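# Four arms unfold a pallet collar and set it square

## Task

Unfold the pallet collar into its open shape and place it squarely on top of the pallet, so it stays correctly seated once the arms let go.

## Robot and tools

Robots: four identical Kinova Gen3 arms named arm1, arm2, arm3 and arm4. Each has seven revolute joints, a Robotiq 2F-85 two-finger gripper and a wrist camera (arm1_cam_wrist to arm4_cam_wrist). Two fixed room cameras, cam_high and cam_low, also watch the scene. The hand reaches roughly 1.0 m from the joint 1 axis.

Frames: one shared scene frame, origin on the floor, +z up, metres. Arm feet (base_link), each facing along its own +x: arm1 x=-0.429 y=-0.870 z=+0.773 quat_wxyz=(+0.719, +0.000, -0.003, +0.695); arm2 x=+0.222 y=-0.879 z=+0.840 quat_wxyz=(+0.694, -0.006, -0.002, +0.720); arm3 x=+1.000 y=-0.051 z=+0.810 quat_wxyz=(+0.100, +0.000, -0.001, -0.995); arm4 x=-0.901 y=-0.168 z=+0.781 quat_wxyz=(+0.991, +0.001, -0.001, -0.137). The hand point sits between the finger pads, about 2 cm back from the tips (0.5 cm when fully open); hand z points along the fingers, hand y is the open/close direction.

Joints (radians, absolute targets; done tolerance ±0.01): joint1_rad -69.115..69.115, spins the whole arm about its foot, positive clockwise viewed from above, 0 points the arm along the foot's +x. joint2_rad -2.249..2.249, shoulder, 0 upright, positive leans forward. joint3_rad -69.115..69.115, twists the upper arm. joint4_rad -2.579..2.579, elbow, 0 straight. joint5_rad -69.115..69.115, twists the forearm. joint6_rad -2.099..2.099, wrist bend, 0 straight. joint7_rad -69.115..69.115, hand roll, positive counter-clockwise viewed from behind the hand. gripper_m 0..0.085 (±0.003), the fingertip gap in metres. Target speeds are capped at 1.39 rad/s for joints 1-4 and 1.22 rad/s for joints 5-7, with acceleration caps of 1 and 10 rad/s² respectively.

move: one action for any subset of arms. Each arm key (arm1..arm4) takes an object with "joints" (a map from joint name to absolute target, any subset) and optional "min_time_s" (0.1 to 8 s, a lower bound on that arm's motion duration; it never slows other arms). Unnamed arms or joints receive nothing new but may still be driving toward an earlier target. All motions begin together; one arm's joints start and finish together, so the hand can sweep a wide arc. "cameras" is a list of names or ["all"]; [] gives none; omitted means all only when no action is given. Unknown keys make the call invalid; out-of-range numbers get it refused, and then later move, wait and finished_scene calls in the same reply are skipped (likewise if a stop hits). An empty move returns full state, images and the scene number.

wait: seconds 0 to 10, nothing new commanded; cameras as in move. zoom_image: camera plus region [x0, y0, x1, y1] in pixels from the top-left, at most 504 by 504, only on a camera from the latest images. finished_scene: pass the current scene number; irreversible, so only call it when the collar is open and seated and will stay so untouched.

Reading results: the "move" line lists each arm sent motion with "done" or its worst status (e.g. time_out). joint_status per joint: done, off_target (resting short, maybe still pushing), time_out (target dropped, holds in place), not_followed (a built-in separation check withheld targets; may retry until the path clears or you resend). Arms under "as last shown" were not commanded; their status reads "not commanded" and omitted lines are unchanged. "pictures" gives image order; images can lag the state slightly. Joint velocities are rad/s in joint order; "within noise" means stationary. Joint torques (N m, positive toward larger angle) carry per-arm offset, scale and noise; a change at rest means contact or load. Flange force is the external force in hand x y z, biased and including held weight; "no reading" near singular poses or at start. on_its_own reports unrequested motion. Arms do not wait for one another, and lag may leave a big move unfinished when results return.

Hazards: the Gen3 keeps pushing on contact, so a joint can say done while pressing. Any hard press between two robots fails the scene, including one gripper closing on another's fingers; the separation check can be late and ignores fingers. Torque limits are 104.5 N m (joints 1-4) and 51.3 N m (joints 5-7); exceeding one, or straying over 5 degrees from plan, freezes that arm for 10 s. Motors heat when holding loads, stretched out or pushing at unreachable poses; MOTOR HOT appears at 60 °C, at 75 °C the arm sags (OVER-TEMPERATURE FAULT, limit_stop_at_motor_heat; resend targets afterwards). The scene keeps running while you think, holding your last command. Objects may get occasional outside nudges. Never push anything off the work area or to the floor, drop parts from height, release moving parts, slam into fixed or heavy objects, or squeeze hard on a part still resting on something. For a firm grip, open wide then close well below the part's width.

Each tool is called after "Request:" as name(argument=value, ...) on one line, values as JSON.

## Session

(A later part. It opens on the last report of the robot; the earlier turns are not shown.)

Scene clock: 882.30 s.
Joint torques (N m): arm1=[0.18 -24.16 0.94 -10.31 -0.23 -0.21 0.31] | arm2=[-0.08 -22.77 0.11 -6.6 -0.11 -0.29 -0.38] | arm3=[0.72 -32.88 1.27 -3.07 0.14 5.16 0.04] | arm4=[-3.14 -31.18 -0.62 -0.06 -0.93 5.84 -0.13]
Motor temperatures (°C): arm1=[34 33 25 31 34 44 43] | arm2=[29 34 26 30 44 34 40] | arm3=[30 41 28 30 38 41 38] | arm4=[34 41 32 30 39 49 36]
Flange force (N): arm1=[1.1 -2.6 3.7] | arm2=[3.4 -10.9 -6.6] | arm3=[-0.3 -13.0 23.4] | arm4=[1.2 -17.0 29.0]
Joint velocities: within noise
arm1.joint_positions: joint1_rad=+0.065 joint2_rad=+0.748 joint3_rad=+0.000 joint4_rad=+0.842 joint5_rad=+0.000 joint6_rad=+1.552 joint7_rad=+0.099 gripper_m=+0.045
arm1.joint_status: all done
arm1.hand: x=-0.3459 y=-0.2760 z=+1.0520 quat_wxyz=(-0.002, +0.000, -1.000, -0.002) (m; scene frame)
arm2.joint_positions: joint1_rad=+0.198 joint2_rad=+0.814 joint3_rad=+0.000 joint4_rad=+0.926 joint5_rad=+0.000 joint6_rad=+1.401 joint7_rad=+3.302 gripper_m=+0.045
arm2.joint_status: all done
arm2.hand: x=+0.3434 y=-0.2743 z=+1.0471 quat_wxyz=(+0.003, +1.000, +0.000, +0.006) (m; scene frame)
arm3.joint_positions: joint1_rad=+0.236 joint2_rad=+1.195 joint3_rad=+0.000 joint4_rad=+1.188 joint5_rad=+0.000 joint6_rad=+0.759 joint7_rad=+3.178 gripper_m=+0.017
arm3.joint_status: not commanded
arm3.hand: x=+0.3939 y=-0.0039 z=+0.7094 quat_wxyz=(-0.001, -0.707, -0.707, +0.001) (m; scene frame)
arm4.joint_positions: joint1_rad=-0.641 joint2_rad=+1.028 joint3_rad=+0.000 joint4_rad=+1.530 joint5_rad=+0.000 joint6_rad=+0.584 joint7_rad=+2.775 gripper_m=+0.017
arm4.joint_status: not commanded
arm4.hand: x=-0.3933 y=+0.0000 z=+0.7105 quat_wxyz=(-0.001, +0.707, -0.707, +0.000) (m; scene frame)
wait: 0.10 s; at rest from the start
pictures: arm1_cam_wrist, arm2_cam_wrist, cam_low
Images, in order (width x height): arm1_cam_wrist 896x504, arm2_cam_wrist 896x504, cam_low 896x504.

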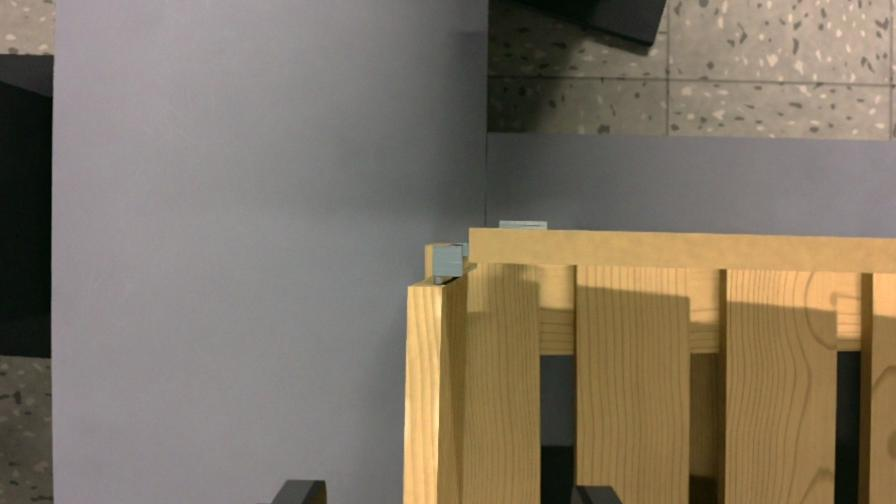

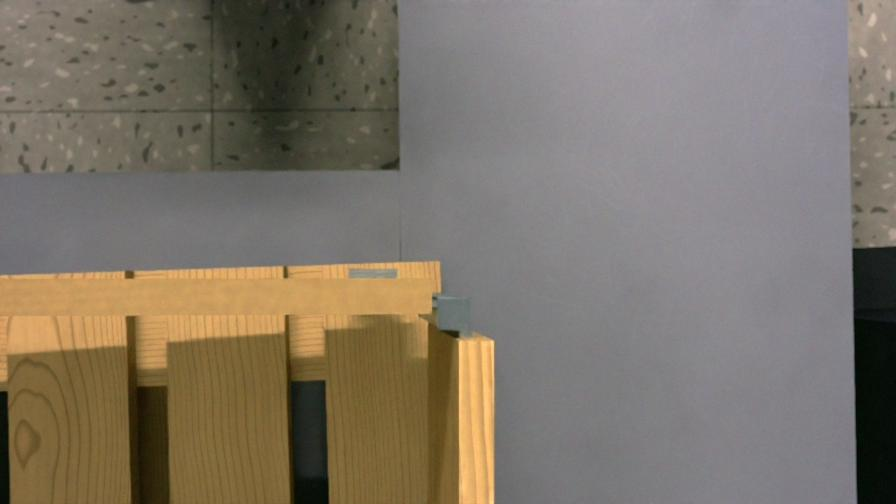

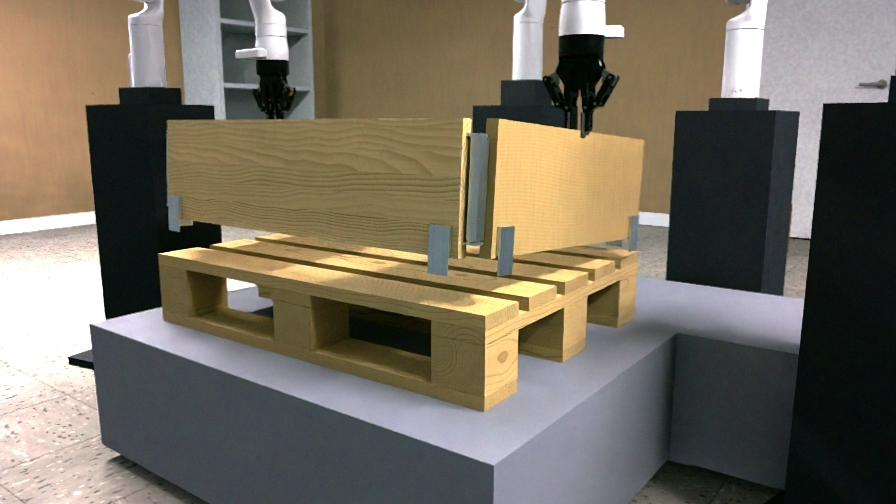

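Request:
move(arm1={"joints": {"joint1_rad": 0.08928, "joint2_rad": 0.42219, "joint4_rad": 1.40304, "joint6_rad": 1.31636, "joint7_rad": 0.12323}, "min_time_s": 2.0}, arm2={"joints": {"joint1_rad": 0.23499, "joint2_rad": 0.51863, "joint4_rad": 1.4881, "joint6_rad": 1.13487, "joint7_rad": 3.33981}, "min_time_s": 2.0}, arm3={"joints": {"joint1_rad": 0.25564, "joint2_rad": 1.19266, "joint4_rad": 1.19118, "joint6_rad": 0.75775, "joint7_rad": 3.22654}, "min_time_s": 2.0}, arm4={"joints": {"joint1_rad": -0.61734, "joint2_rad": 1.0299, "joint4_rad": 1.52599, "joint6_rad": 0.58571, "joint7_rad": 2.82864}, "min_time_s": 2.0}, cameras=["arm1_cam_wrist", "arm2_cam_wrist", "cam_low"])

Scene clock: 902.10 s.
Joint torques (N m): arm1=[0.15 -18.46 0.78 -9.98 -0.15 -0.14 0.29] | arm2=[-0.14 -17.61 0.01 -5.91 -0.1 -0.32 -0.37] | arm3=[0.31 -38.47 1.06 -11.33 0.08 0.41 -0.04] | arm4=[-0.38 -36.14 2.74 -8.56 -0.05 1.14 -0.2]
Motor temperatures (°C): arm1=[34 33 25 31 34 44 43] | arm2=[29 34 26 30 44 34 40] | arm3=[30 42 28 30 38 41 38] | arm4=[34 41 32 30 39 49 36]
Flange force (N): arm1=[1.2 -0.7 3.7] | arm2=[3.3 -6.9 -5.8] | arm3=[-0.9 2.8 22.9] | arm4=[1.3 -1.0 28.1]
move: arm1 done; arm2 done; arm3 done; arm4 done
Joint velocities: within noise
arm1.joint_positions: joint1_rad=+0.089 joint2_rad=+0.422 joint3_rad=+0.000 joint4_rad=+1.403 joint5_rad=+0.000 joint6_rad=+1.316 joint7_rad=+0.123 gripper_m=+0.045
arm1.joint_status: all done
arm1.hand: x=-0.3469 y=-0.4010 z=+1.0535 quat_wxyz=(-0.002, +0.000, -1.000, -0.002) (m; scene frame)
arm2.joint_positions: joint1_rad=+0.235 joint2_rad=+0.519 joint3_rad=+0.000 joint4_rad=+1.488 joint5_rad=+0.000 joint6_rad=+1.135 joint7_rad=+3.340 gripper_m=+0.045
arm2.joint_status: all done
arm2.hand: x=+0.3417 y=-0.3994 z=+1.0447 quat_wxyz=(+0.003, +1.000, +0.000, +0.006) (m; scene frame)
arm3.joint_positions: joint1_rad=+0.256 joint2_rad=+1.193 joint3_rad=+0.000 joint4_rad=+1.191 joint5_rad=+0.000 joint6_rad=+0.758 joint7_rad=+3.227 gripper_m=+0.017
arm3.joint_status: all done
arm3.hand: x=+0.3954 y=+0.0078 z=+0.7100 quat_wxyz=(-0.001, -0.697, -0.717, +0.001) (m; scene frame)
arm4.joint_positions: joint1_rad=-0.617 joint2_rad=+1.030 joint3_rad=+0.000 joint4_rad=+1.526 joint5_rad=+0.000 joint6_rad=+0.586 joint7_rad=+2.829 gripper_m=+0.017
arm4.joint_status: all done
arm4.hand: x=-0.3885 y=-0.0117 z=+0.7100 quat_wxyz=(-0.001, +0.717, -0.697, +0.000) (m; scene frame)
pictures: arm1_cam_wrist, arm2_cam_wrist, cam_low
Images, in order (width x height): arm1_cam_wrist 896x504, arm2_cam_wrist 896x504, cam_low 896x504.

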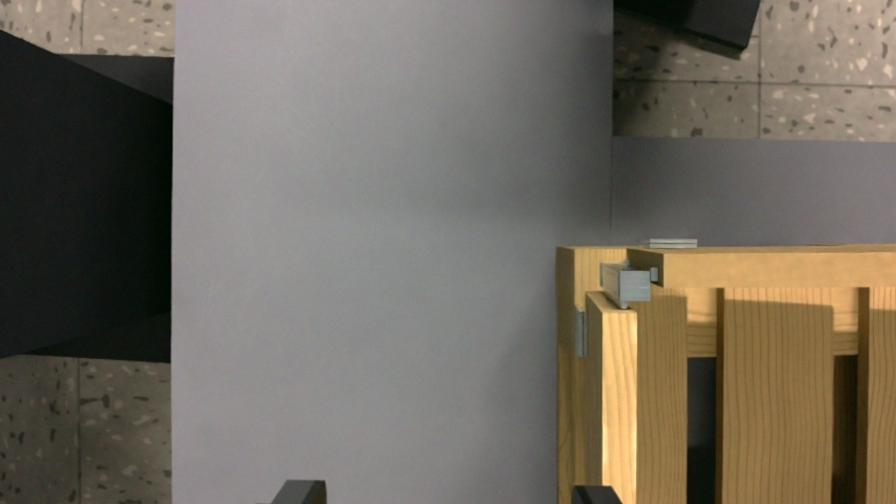

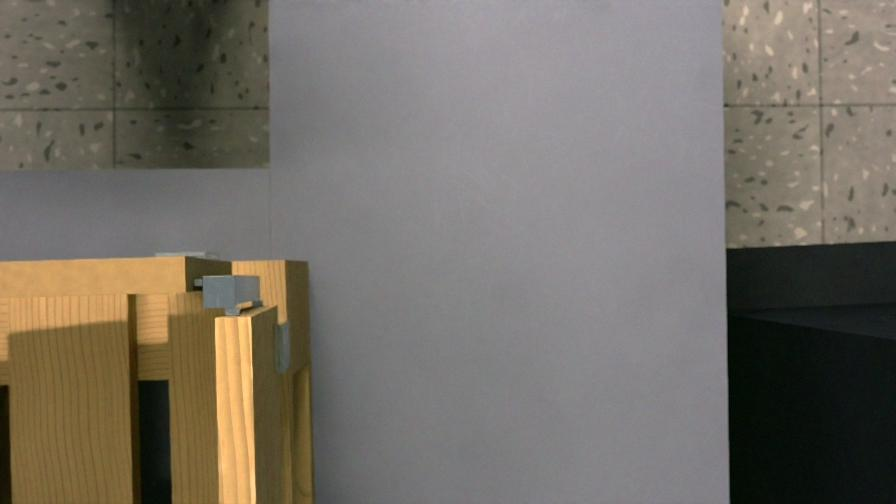

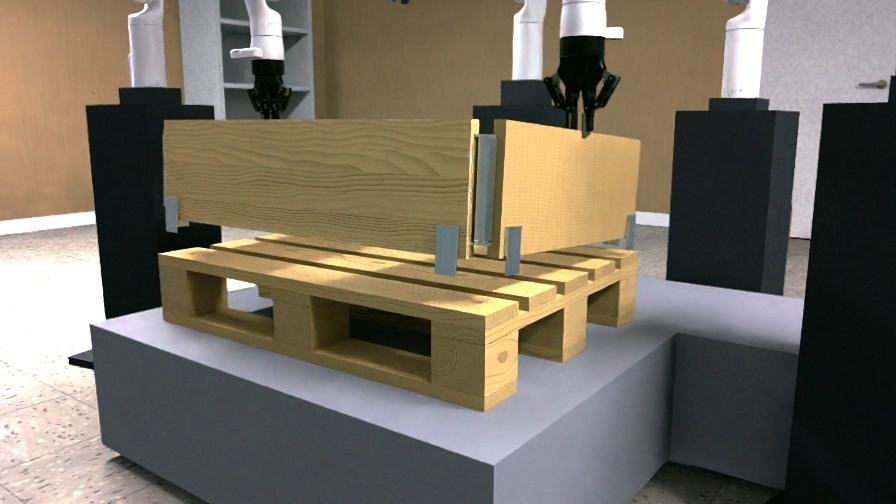

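Request:
zoom_image(camera="arm1_cam_wrist", region=[530, 220, 730, 380])

Request:
zoom_image(camera="arm2_cam_wrist", region=[140, 235, 340, 395])

Request:
zoom_image(camera="cam_low", region=[150, 110, 650, 330])

Scaled by 2.520 from the camera's 896x504 image, which has a finer 1280x720 frame.

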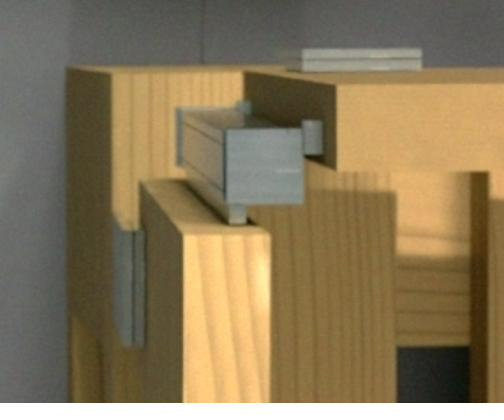

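Scaled by 2.520 from the camera's 896x504 image, which has a finer 1280x720 frame.

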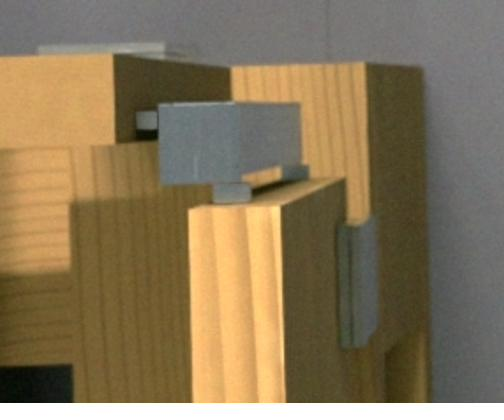

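Scaled by 1.008 from the camera's 896x504 image, which has a finer 1280x720 frame.

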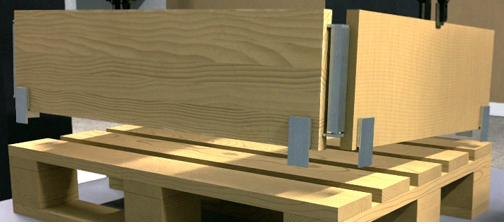

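Request:
zoom_image(camera="arm2_cam_wrist", region=[250, 250, 330, 410])

Request:
zoom_image(camera="arm1_cam_wrist", region=[550, 230, 630, 390])

Scaled by 3.150 from the camera's 896x504 image, which has a finer 1280x720 frame.

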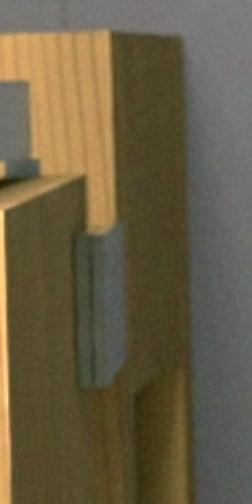

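Scaled by 3.150 from the camera's 896x504 image, which has a finer 1280x720 frame.

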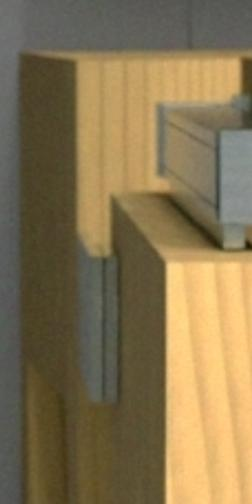

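Request:
zoom_image(camera="cam_low", region=[420, 110, 660, 330])

Request:
zoom_image(camera="cam_low", region=[140, 110, 260, 290])

Scaled by 2.100 from the camera's 896x504 image, which has a finer 1280x720 frame.

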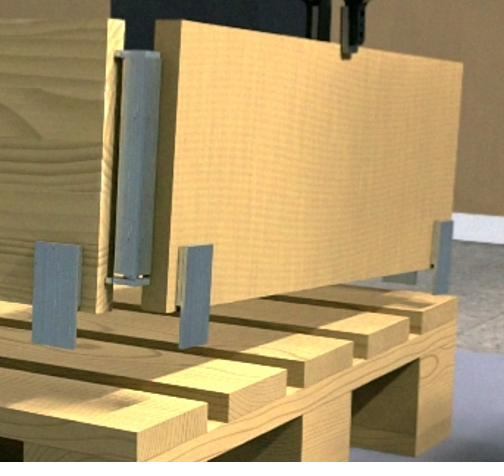

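Scaled by 2.800 from the camera's 896x504 image, which has a finer 1280x720 frame.

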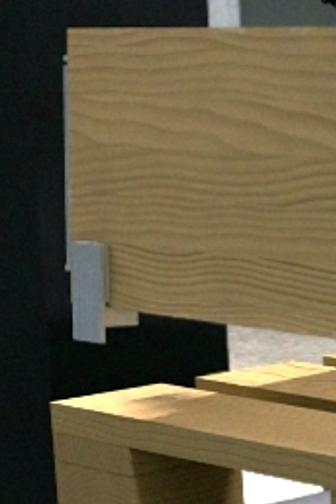

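Request:
zoom_image(camera="arm1_cam_wrist", region=[540, 225, 896, 305])

Request:
zoom_image(camera="arm2_cam_wrist", region=[0, 240, 320, 310])

Scaled by 1.416 from the camera's 896x504 image, which has a finer 1280x720 frame.

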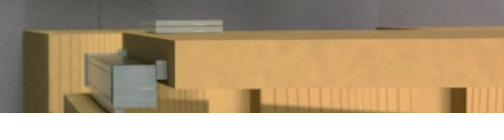

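Scaled by 1.575 from the camera's 896x504 image, which has a finer 1280x720 frame.

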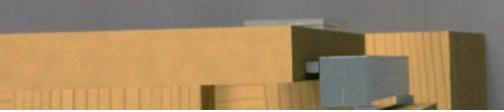

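Request:
zoom_image(camera="arm1_cam_wrist", region=[690, 230, 890, 270])

Request:
zoom_image(camera="arm1_cam_wrist", region=[545, 230, 705, 270])

Request:
zoom_image(camera="arm2_cam_wrist", region=[150, 240, 330, 300])

Scaled by 2.520 from the camera's 896x504 image, which has a finer 1280x720 frame.

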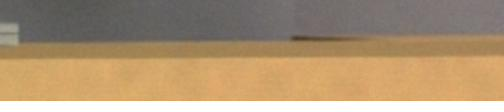

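Scaled by 3.150 from the camera's 896x504 image, which has a finer 1280x720 frame.

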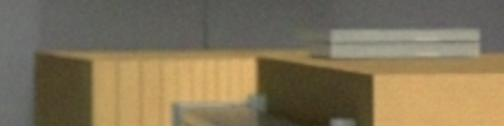

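Scaled by 2.800 from the camera's 896x504 image, which has a finer 1280x720 frame.

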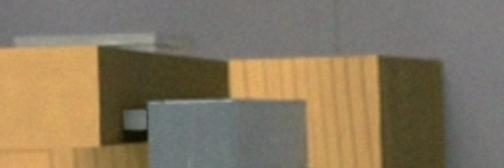

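Request:
move(arm1={"joints": {"joint1_rad": 0.13657, "joint2_rad": 0.68255, "joint4_rad": 2.26576, "joint6_rad": -0.45249, "joint7_rad": 0.141}, "min_time_s": 2.5}, arm2={"joints": {"joint1_rad": 0.28653, "joint2_rad": 0.89635, "joint4_rad": 2.117, "joint6_rad": -0.51753, "joint7_rad": 3.3826}, "min_time_s": 2.5}, arm3={"joints": {"joint1_rad": 0.24754, "joint2_rad": 1.1889, "joint4_rad": 1.20178, "joint6_rad": 0.75091, "joint7_rad": 3.21844}, "min_time_s": 1.5}, arm4={"joints": {"joint1_rad": -0.60753, "joint2_rad": 1.03002, "joint4_rad": 1.5256, "joint6_rad": 0.58597, "joint7_rad": 2.83845}, "min_time_s": 1.5}, cameras=["arm1_cam_wrist", "arm2_cam_wrist"])

Scene clock: 970.10 s.
Joint torques (N m): arm1=[0.11 -17.76 0.93 -4.55 -0.19 -1.98 0.26] | arm2=[-0.17 -18.01 0.11 -0.86 -0.22 -2.03 -0.41] | arm3=[0.36 -37.98 1.15 -10.67 0.1 0.8 -0.03] | arm4=[-0.52 -35.71 2.52 -7.92 -0.1 1.52 -0.19]
Motor temperatures (°C): arm1=[34 34 25 31 34 44 43] | arm2=[29 35 26 30 44 34 40] | arm3=[30 48 28 30 38 40 38] | arm4=[34 42 32 30 38 49 36]
Flange force (N): arm1=[-0.2 -4.1 2.5] | arm2=[3.7 -6.3 2.5] | arm3=[-0.8 1.8 23.0] | arm4=[1.3 -2.0 28.0]
move: arm1 done; arm2 done; arm3 done; arm4 done
Joint velocities: within noise
arm1.joint_positions: joint1_rad=+0.137 joint2_rad=+0.683 joint3_rad=+0.000 joint4_rad=+2.266 joint5_rad=+0.000 joint6_rad=-0.452 joint7_rad=+0.141 gripper_m=+0.045
arm1.joint_status: all done
arm1.hand: x=-0.3175 y=-0.3688 z=+0.8298 quat_wxyz=(-0.052, -0.014, -0.948, -0.315) (m; scene frame)
arm2.joint_positions: joint1_rad=+0.287 joint2_rad=+0.896 joint3_rad=+0.000 joint4_rad=+2.117 joint5_rad=+0.000 joint6_rad=-0.518 joint7_rad=+3.383 gripper_m=+0.045
arm2.joint_status: all done
arm2.hand: x=+0.3843 y=-0.3467 z=+0.8259 quat_wxyz=(-0.305, +0.949, -0.002, +0.083) (m; scene frame)
arm3.joint_positions: joint1_rad=+0.248 joint2_rad=+1.189 joint3_rad=+0.000 joint4_rad=+1.202 joint5_rad=+0.000 joint6_rad=+0.751 joint7_rad=+3.218 gripper_m=+0.017
arm3.joint_status: all done
arm3.hand: x=+0.3971 y=+0.0028 z=+0.7100 quat_wxyz=(-0.001, -0.697, -0.717, +0.001) (m; scene frame)
arm4.joint_positions: joint1_rad=-0.608 joint2_rad=+1.030 joint3_rad=+0.000 joint4_rad=+1.526 joint5_rad=+0.000 joint6_rad=+0.586 joint7_rad=+2.838 gripper_m=+0.017
arm4.joint_status: all done
arm4.hand: x=-0.3869 y=-0.0167 z=+0.7100 quat_wxyz=(-0.001, +0.717, -0.697, +0.000) (m; scene frame)
pictures: arm1_cam_wrist, arm2_cam_wrist
Images, in order (width x height): arm1_cam_wrist 896x504, arm2_cam_wrist 896x504.

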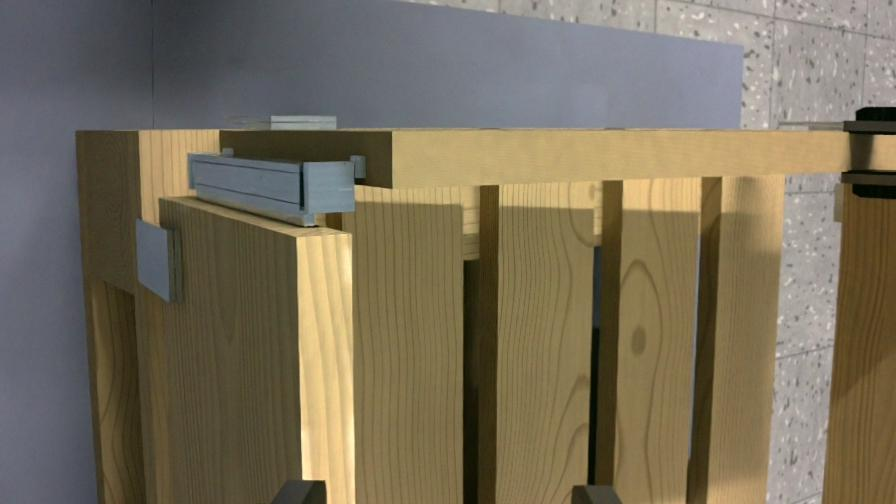

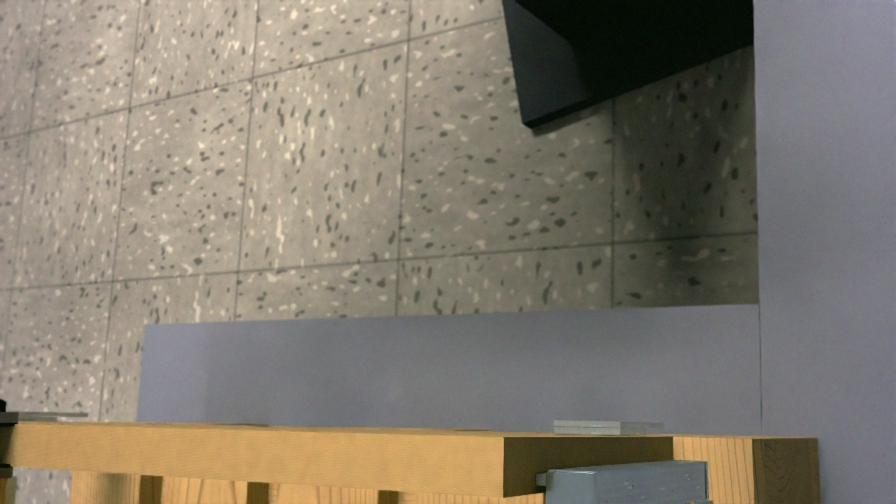

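Request:
zoom_image(camera="arm1_cam_wrist", region=[60, 100, 400, 200])

Request:
zoom_image(camera="arm1_cam_wrist", region=[696, 90, 896, 190])

Request:
zoom_image(camera="arm2_cam_wrist", region=[0, 380, 200, 480])

Request:
zoom_image(camera="arm2_cam_wrist", region=[480, 390, 840, 500])

Scaled by 1.482 from the camera's 896x504 image, which has a finer 1280x720 frame.

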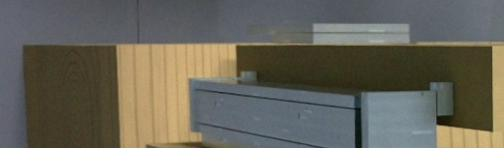

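Scaled by 2.520 from the camera's 896x504 image, which has a finer 1280x720 frame.

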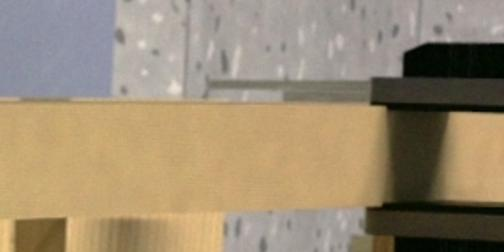

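Scaled by 2.520 from the camera's 896x504 image, which has a finer 1280x720 frame.

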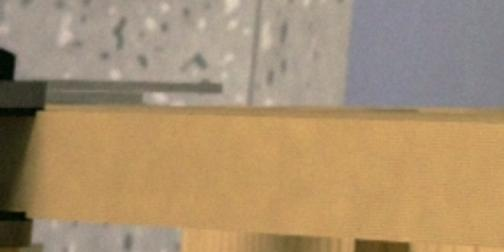

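Scaled by 1.400 from the camera's 896x504 image, which has a finer 1280x720 frame.

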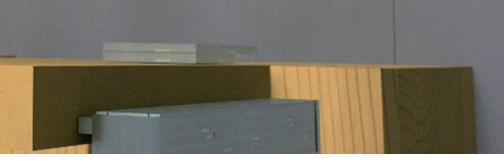

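Request:
zoom_image(camera="arm1_cam_wrist", region=[70, 115, 210, 325])

Scaled by 2.400 from the camera's 896x504 image, which has a finer 1280x720 frame.

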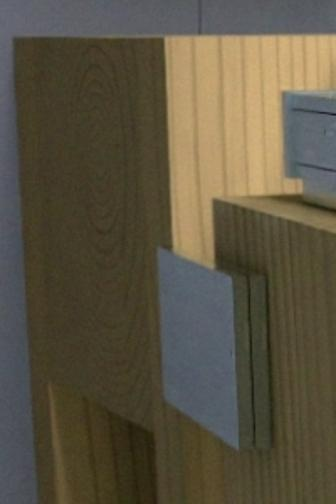

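Request:
move(arm3={"joints": {"joint2_rad": 1.24596, "joint4_rad": 1.18029, "joint6_rad": 0.71535}, "min_time_s": 1.5}, arm4={"joints": {"joint2_rad": 1.09042, "joint4_rad": 1.51191, "joint6_rad": 0.53927}, "min_time_s": 1.5}, cameras=["arm1_cam_wrist", "arm2_cam_wrist", "cam_low"])

Scene clock: 989.53 s.
Joint torques (N m): arm1=[0.15 -17.83 0.88 -4.48 -0.19 -2 0.26] | arm2=[-0.12 -18.03 0.14 -0.79 -0.19 -2.04 -0.29] | arm3=[0.39 -37.76 1.14 -9.76 0.07 1.04 -0.09] | arm4=[-0.66 -35.56 2.39 -6.72 -0.12 1.75 -0.18]
Motor temperatures (°C): arm1=[34 34 25 31 34 44 43] | arm2=[29 35 26 29 44 34 40] | arm3=[30 49 28 30 38 40 38] | arm4=[34 43 32 30 38 48 36]
Flange force (N): arm1=[0.0 -4.0 2.8] | arm2=[3.6 -6.5 2.7] | arm3=[-0.7 0.9 22.9] | arm4=[1.3 -2.9 27.9]
move: arm3 done; arm4 done
Joint velocities: within noise
arm1, arm2: as last shown
arm3.joint_positions: joint1_rad=+0.248 joint2_rad=+1.246 joint3_rad=+0.000 joint4_rad=+1.180 joint5_rad=+0.000 joint6_rad=+0.715 joint7_rad=+3.218 gripper_m=+0.017
arm3.joint_status: all done
arm3.hand: x=+0.3971 y=+0.0027 z=+0.6800 quat_wxyz=(-0.001, -0.697, -0.717, +0.001) (m; scene frame)
arm4.joint_positions: joint1_rad=-0.608 joint2_rad=+1.090 joint3_rad=+0.000 joint4_rad=+1.512 joint5_rad=+0.000 joint6_rad=+0.539 joint7_rad=+2.838 gripper_m=+0.017
arm4.joint_status: all done
arm4.hand: x=-0.3868 y=-0.0167 z=+0.6800 quat_wxyz=(-0.001, +0.717, -0.697, +0.000) (m; scene frame)
pictures: arm1_cam_wrist, arm2_cam_wrist, cam_low
Images, in order (width x height): arm1_cam_wrist 896x504, arm2_cam_wrist 896x504, cam_low 896x504.

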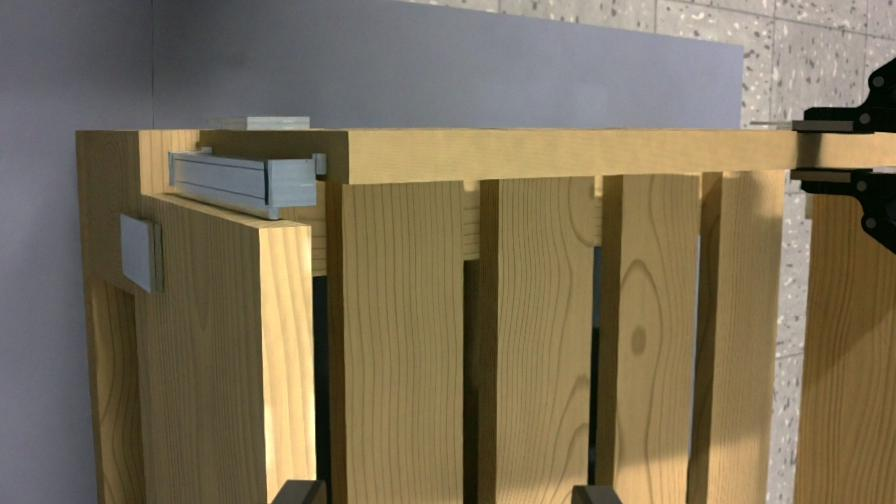

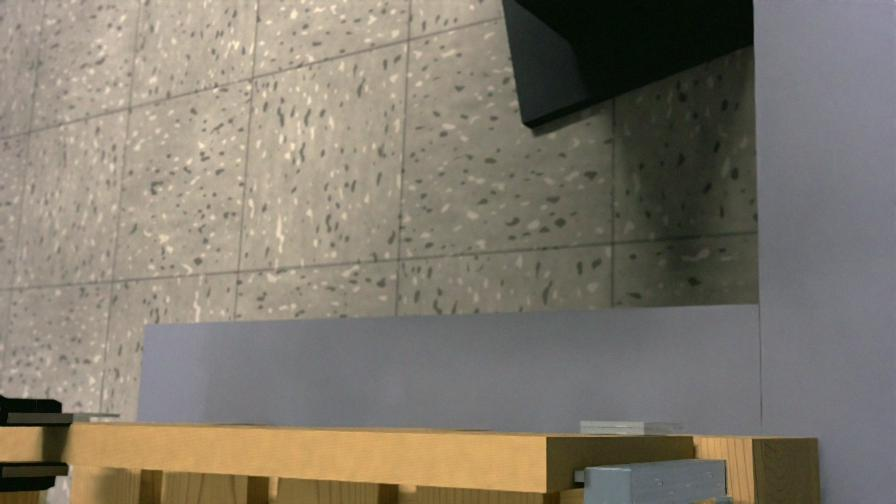

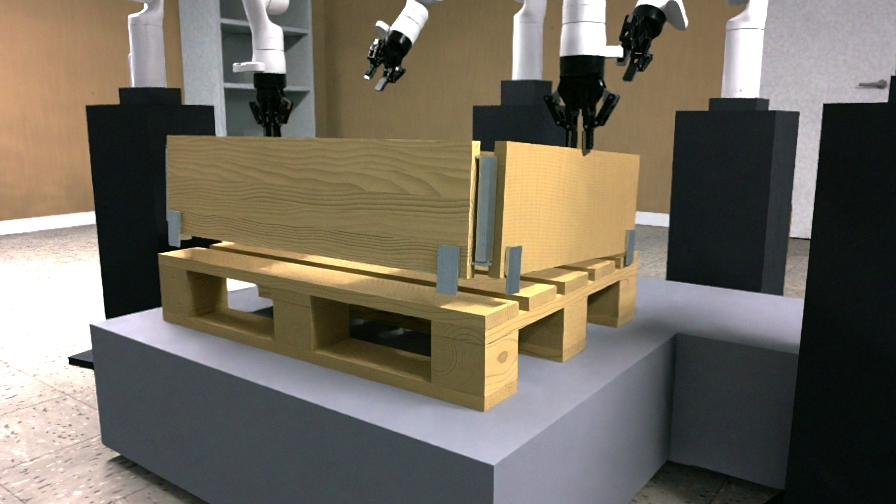

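Request:
zoom_image(camera="arm1_cam_wrist", region=[70, 105, 350, 315])

Request:
zoom_image(camera="cam_low", region=[420, 130, 660, 340])

Request:
zoom_image(camera="cam_low", region=[140, 120, 300, 280])

Scaled by 1.800 from the camera's 896x504 image, which has a finer 1280x720 frame.

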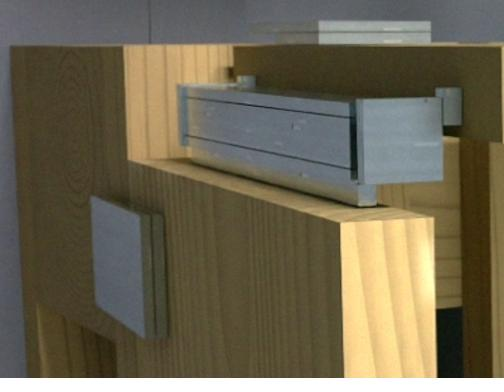

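Scaled by 2.100 from the camera's 896x504 image, which has a finer 1280x720 frame.

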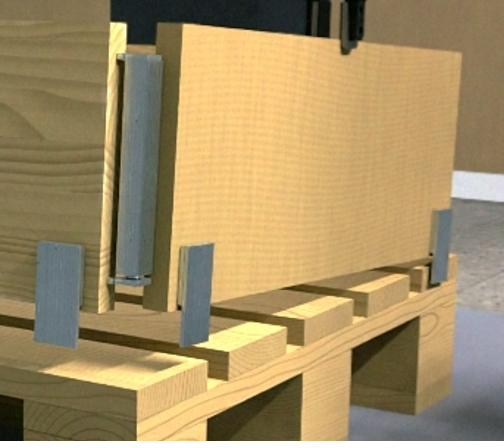

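Scaled by 3.150 from the camera's 896x504 image, which has a finer 1280x720 frame.

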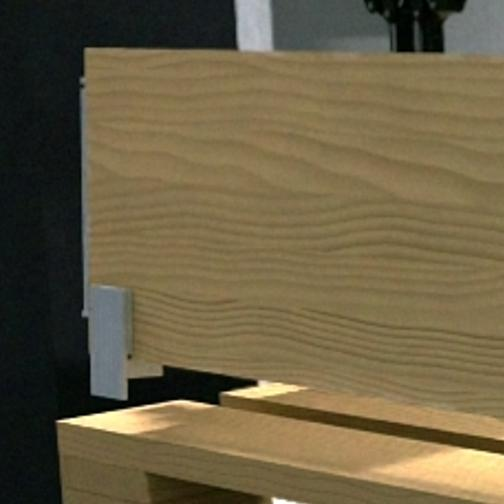

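Request:
move(arm3={"joints": {"joint1_rad": 0.25166, "joint2_rad": 1.25819, "joint4_rad": 1.17348, "joint6_rad": 0.70993, "joint7_rad": 3.22256}, "min_time_s": 1.2}, arm4={"joints": {"joint1_rad": -0.61194, "joint2_rad": 1.10357, "joint4_rad": 1.50546, "joint6_rad": 0.53256, "joint7_rad": 2.83403}, "min_time_s": 1.2}, cameras=["cam_low"])

Scene clock: 1000.37 s.
Joint torques (N m): arm1=[0.12 -17.71 0.95 -4.63 -0.12 -1.99 0.19] | arm2=[-0.14 -17.95 0.24 -0.84 -0.23 -2.03 -0.37] | arm3=[0.39 -37.67 1.3 -9.99 0.17 0.78 -0.01] | arm4=[-0.52 -35.97 2.48 -7.09 -0.18 1.46 -0.21]
Motor temperatures (°C): arm1=[34 34 25 31 34 44 43] | arm2=[29 35 26 29 44 34 40] | arm3=[30 48 28 30 38 40 37] | arm4=[34 43 32 30 38 48 36]
Flange force (N): arm1=[0.1 -4.2 2.2] | arm2=[3.8 -6.4 2.4] | arm3=[-0.9 1.7 22.1] | arm4=[1.3 -2.2 27.9]
move: arm3 done; arm4 done
Joint velocities: within noise
arm1, arm2: as last shown
arm3.joint_positions: joint1_rad=+0.252 joint2_rad=+1.258 joint3_rad=+0.000 joint4_rad=+1.173 joint5_rad=+0.000 joint6_rad=+0.710 joint7_rad=+3.223 gripper_m=+0.017
arm3.joint_status: all done
arm3.hand: x=+0.3970 y=+0.0052 z=+0.6740 quat_wxyz=(-0.001, -0.697, -0.717, +0.001) (m; scene frame)
arm4.joint_positions: joint1_rad=-0.612 joint2_rad=+1.104 joint3_rad=+0.000 joint4_rad=+1.505 joint5_rad=+0.000 joint6_rad=+0.533 joint7_rad=+2.834 gripper_m=+0.017
arm4.joint_status: all done
arm4.hand: x=-0.3869 y=-0.0142 z=+0.6740 quat_wxyz=(-0.001, +0.717, -0.697, +0.000) (m; scene frame)
pictures: cam_low
Images, in order (width x height): cam_low 896x504.

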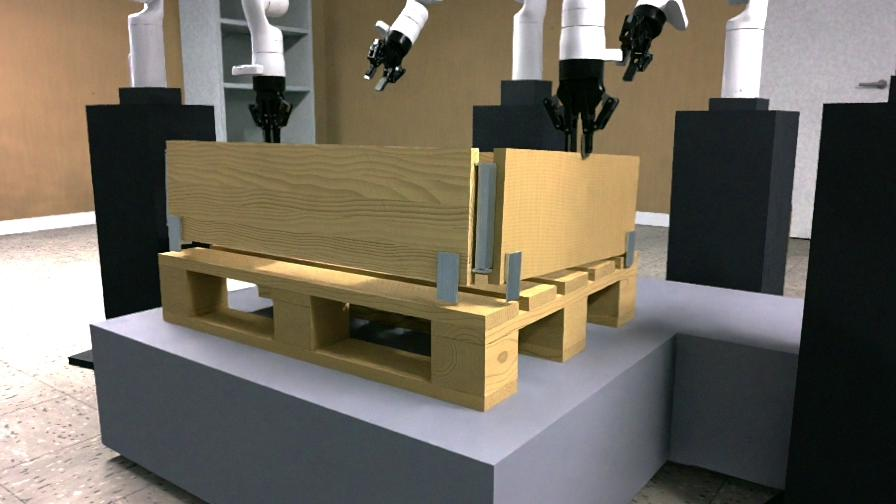

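Request:
zoom_image(camera="cam_low", region=[420, 130, 660, 340])

Request:
zoom_image(camera="cam_low", region=[140, 120, 300, 280])

Scaled by 2.100 from the camera's 896x504 image, which has a finer 1280x720 frame.

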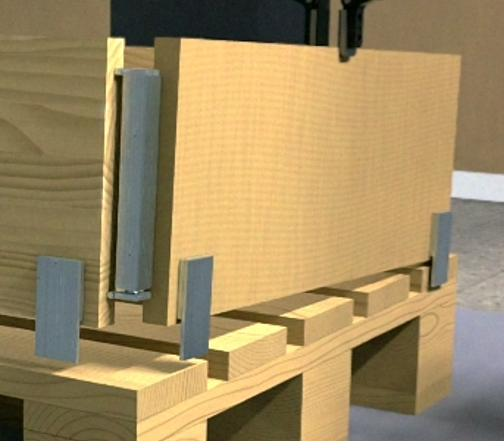

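Scaled by 3.150 from the camera's 896x504 image, which has a finer 1280x720 frame.

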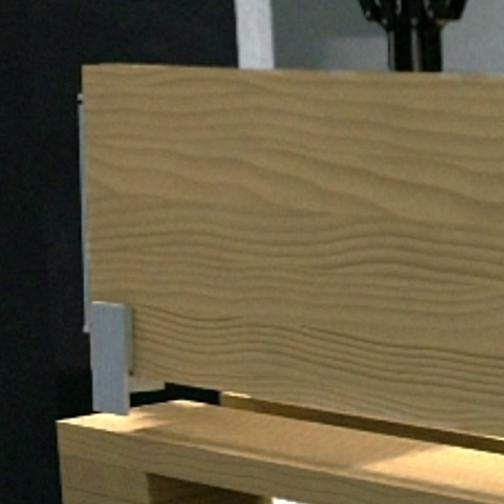

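Request:
move(arm3={"joints": {"joint1_rad": 0.25989, "joint2_rad": 1.27102, "joint4_rad": 1.16479, "joint6_rad": 0.70578, "joint7_rad": 3.23079}, "min_time_s": 1.2}, arm4={"joints": {"joint1_rad": -0.62088, "joint2_rad": 1.11737, "joint4_rad": 1.49665, "joint6_rad": 0.52757, "joint7_rad": 2.8251}, "min_time_s": 1.2}, cameras=["arm1_cam_wrist", "arm2_cam_wrist", "cam_low"])

Request:
zoom_image(camera="cam_low", region=[420, 130, 660, 340])

Request:
zoom_image(camera="cam_low", region=[140, 180, 300, 280])

Request:
zoom_image(camera="arm1_cam_wrist", region=[70, 105, 350, 315])

Scene clock: 1018.97 s.
Joint torques (N m): arm1=[0.19 -17.76 0.9 -4.54 -0.14 -1.96 0.24] | arm2=[-0.2 -18.01 0.16 -0.86 -0.19 -2.04 -0.38] | arm3=[0.86 -36.03 1.67 -9.51 0.34 0.63 -0.02] | arm4=[-0.56 -35.85 2.23 -7.04 -0.29 1.38 -0.22]
Motor temperatures (°C): arm1=[34 34 25 31 34 44 43] | arm2=[29 35 26 29 44 34 40] | arm3=[30 48 28 30 38 40 37] | arm4=[34 43 32 30 38 48 36]
Flange force (N): arm1=[0.3 -4.1 2.5] | arm2=[3.8 -6.3 2.5] | arm3=[-1.7 1.9 18.9] | arm4=[1.4 -2.1 27.3]
move: arm3 done; arm4 done
Joint velocities: within noise
arm1, arm2: as last shown
arm3.joint_positions: joint1_rad=+0.260 joint2_rad=+1.271 joint3_rad=+0.000 joint4_rad=+1.165 joint5_rad=+0.000 joint6_rad=+0.706 joint7_rad=+3.231 gripper_m=+0.017
arm3.joint_status: all done
arm3.hand: x=+0.3968 y=+0.0102 z=+0.6680 quat_wxyz=(+0.000, -0.697, -0.717, +0.001) (m; scene frame)
arm4.joint_positions: joint1_rad=-0.621 joint2_rad=+1.117 joint3_rad=+0.000 joint4_rad=+1.497 joint5_rad=+0.000 joint6_rad=+0.528 joint7_rad=+2.825 gripper_m=+0.017
arm4.joint_status: all done
arm4.hand: x=-0.3871 y=-0.0092 z=+0.6681 quat_wxyz=(-0.001, +0.717, -0.697, +0.000) (m; scene frame)
pictures: arm1_cam_wrist, arm2_cam_wrist, cam_low
Images, in order (width x height): arm1_cam_wrist 896x504, arm2_cam_wrist 896x504, cam_low 896x504.

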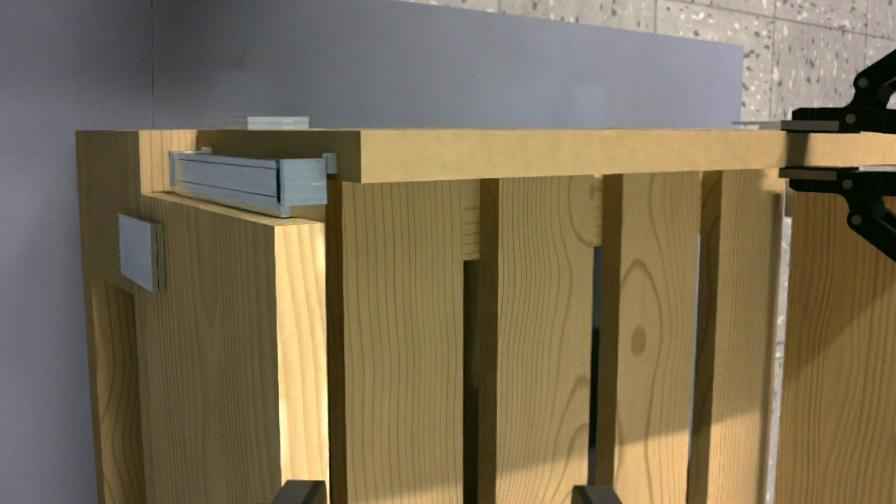

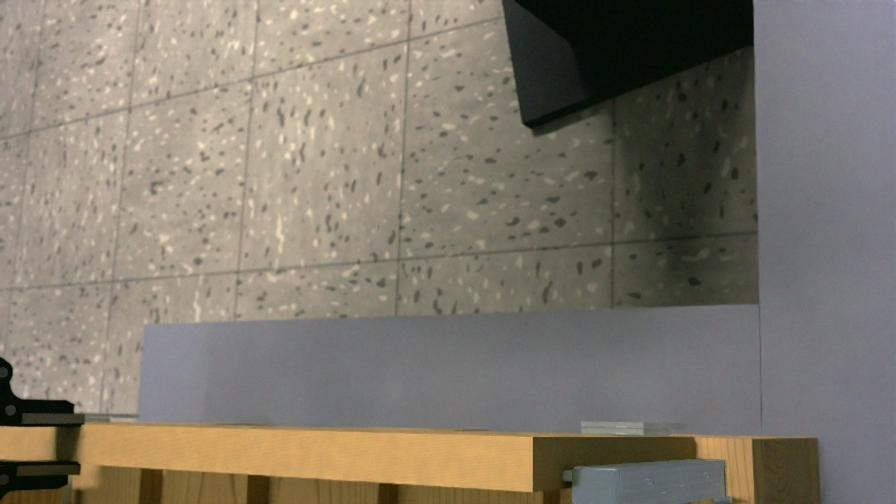

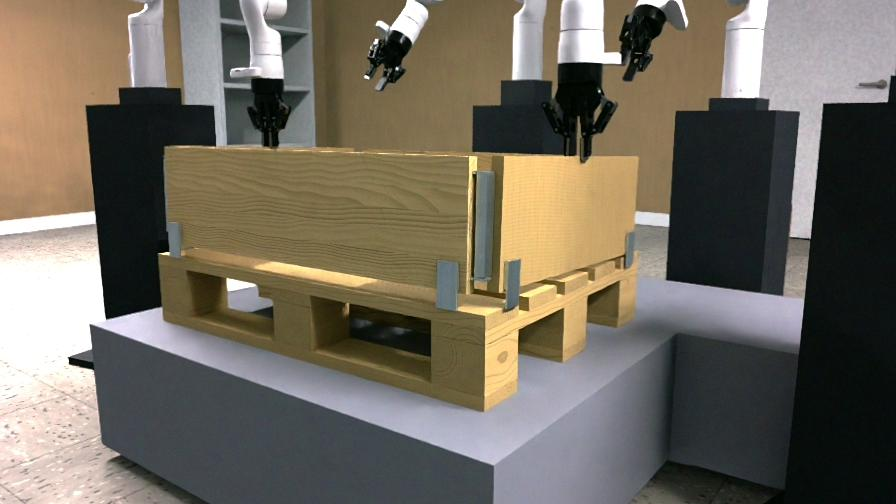

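Scaled by 2.100 from the camera's 896x504 image, which has a finer 1280x720 frame.

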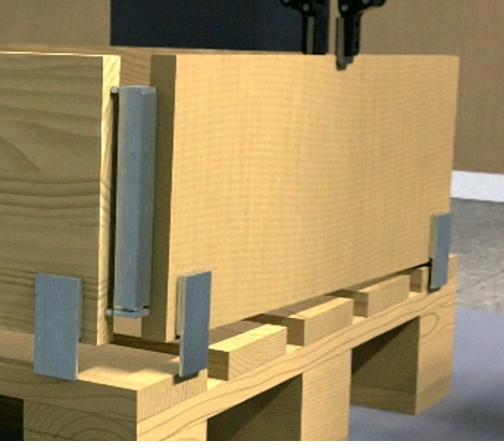

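Scaled by 3.150 from the camera's 896x504 image, which has a finer 1280x720 frame.

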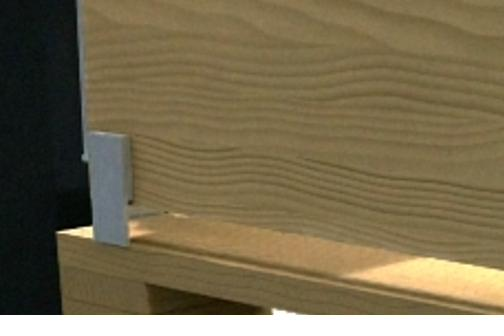

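Scaled by 1.800 from the camera's 896x504 image, which has a finer 1280x720 frame.

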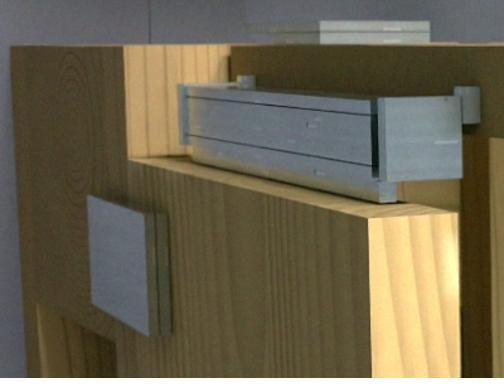

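Request:
move(cameras=["cam_low", "arm1_cam_wrist", "arm2_cam_wrist"])

Scene clock: 1024.47 s.
Joint torques (N m): arm1=[0.12 -17.84 0.87 -4.58 -0.11 -1.96 0.23] | arm2=[-0.18 -17.89 0.08 -0.79 -0.26 -2.05 -0.36] | arm3=[0.77 -36.01 1.64 -9.49 0.35 0.65 -0.02] | arm4=[-0.54 -35.84 2.21 -7.04 -0.28 1.39 -0.25]
Motor temperatures (°C): arm1=[34 33 25 31 34 44 43] | arm2=[29 35 26 29 44 34 40] | arm3=[30 47 28 30 38 40 37] | arm4=[34 43 32 30 38 48 36]
Flange force (N): arm1=[0.2 -4.4 2.6] | arm2=[4.0 -6.6 2.4] | arm3=[-1.6 1.9 18.9] | arm4=[1.4 -2.1 27.3]
Joint velocities: within noise
arm1.joint_positions: joint1_rad=+0.137 joint2_rad=+0.683 joint3_rad=+0.000 joint4_rad=+2.266 joint5_rad=+0.000 joint6_rad=-0.452 joint7_rad=+0.141 gripper_m=+0.045
arm1.joint_status: not commanded
arm1.hand: x=-0.3175 y=-0.3688 z=+0.8298 quat_wxyz=(-0.052, -0.014, -0.948, -0.315) (m; scene frame)
arm2.joint_positions: joint1_rad=+0.287 joint2_rad=+0.896 joint3_rad=+0.000 joint4_rad=+2.117 joint5_rad=+0.000 joint6_rad=-0.518 joint7_rad=+3.383 gripper_m=+0.045
arm2.joint_status: not commanded
arm2.hand: x=+0.3843 y=-0.3467 z=+0.8259 quat_wxyz=(-0.305, +0.949, -0.002, +0.083) (m; scene frame)
arm3.joint_positions: joint1_rad=+0.260 joint2_rad=+1.271 joint3_rad=+0.000 joint4_rad=+1.165 joint5_rad=+0.000 joint6_rad=+0.706 joint7_rad=+3.231 gripper_m=+0.017
arm3.joint_status: all done
arm3.hand: x=+0.3969 y=+0.0102 z=+0.6680 quat_wxyz=(-0.001, -0.697, -0.717, +0.001) (m; scene frame)
arm4.joint_positions: joint1_rad=-0.621 joint2_rad=+1.117 joint3_rad=+0.000 joint4_rad=+1.497 joint5_rad=+0.000 joint6_rad=+0.528 joint7_rad=+2.825 gripper_m=+0.017
arm4.joint_status: all done
arm4.hand: x=-0.3871 y=-0.0092 z=+0.6681 quat_wxyz=(-0.001, +0.717, -0.697, +0.000) (m; scene frame)
pictures: arm1_cam_wrist, arm2_cam_wrist, cam_low
Images, in order (width x height): arm1_cam_wrist 896x504, arm2_cam_wrist 896x504, cam_low 896x504.

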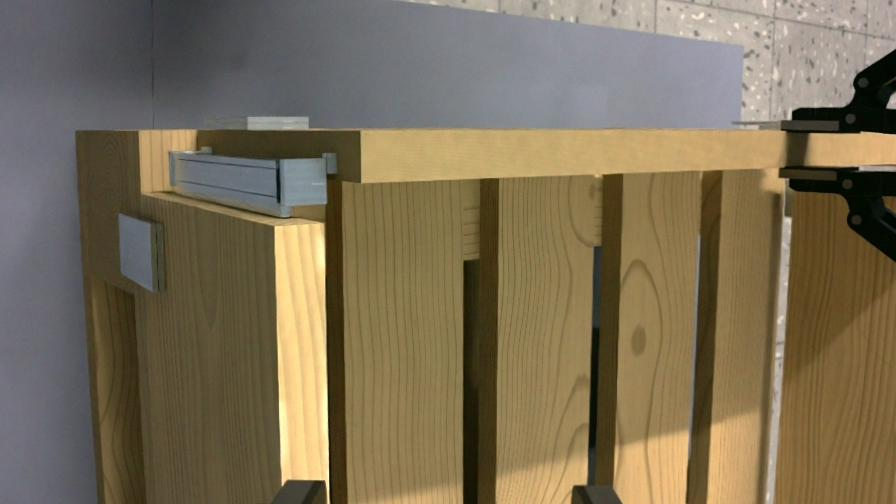

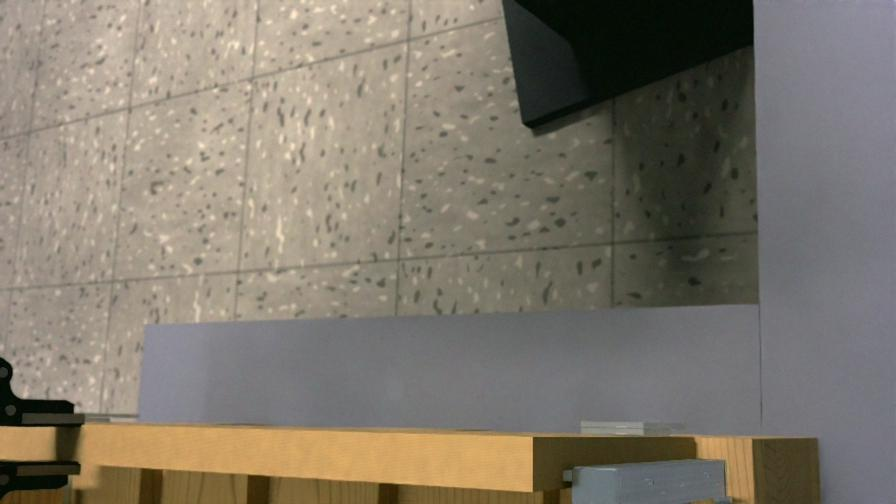

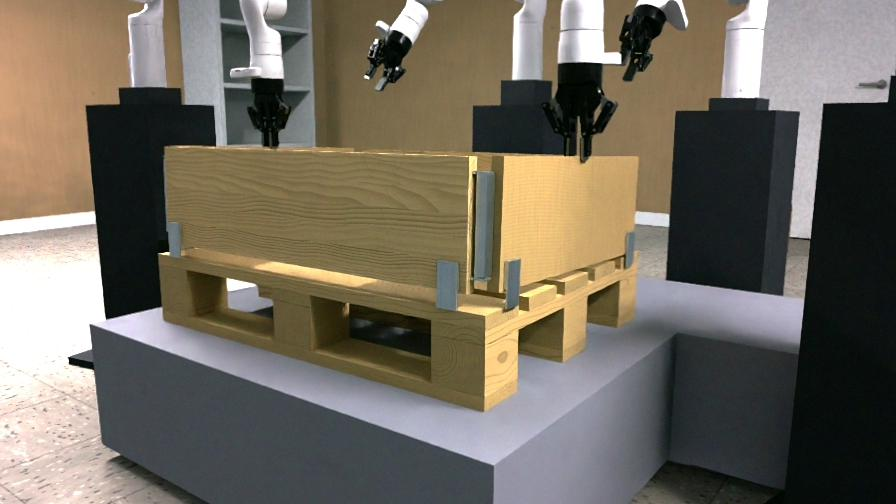

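Request:
zoom_image(camera="cam_low", region=[410, 240, 540, 340])

Request:
zoom_image(camera="cam_low", region=[140, 200, 270, 300])

Scaled by 3.877 from the camera's 896x504 image, which has a finer 1280x720 frame.

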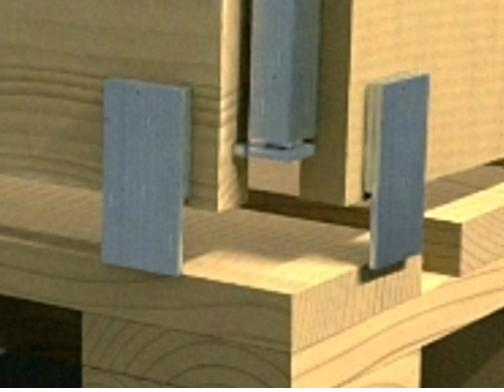

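Scaled by 3.877 from the camera's 896x504 image, which has a finer 1280x720 frame.

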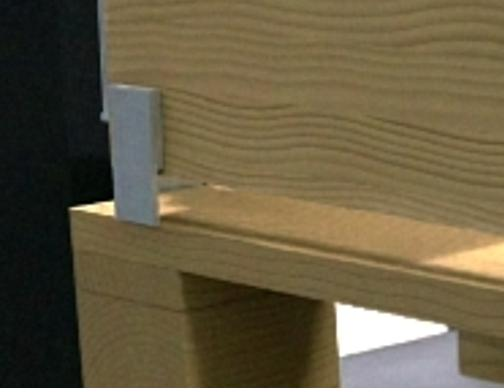

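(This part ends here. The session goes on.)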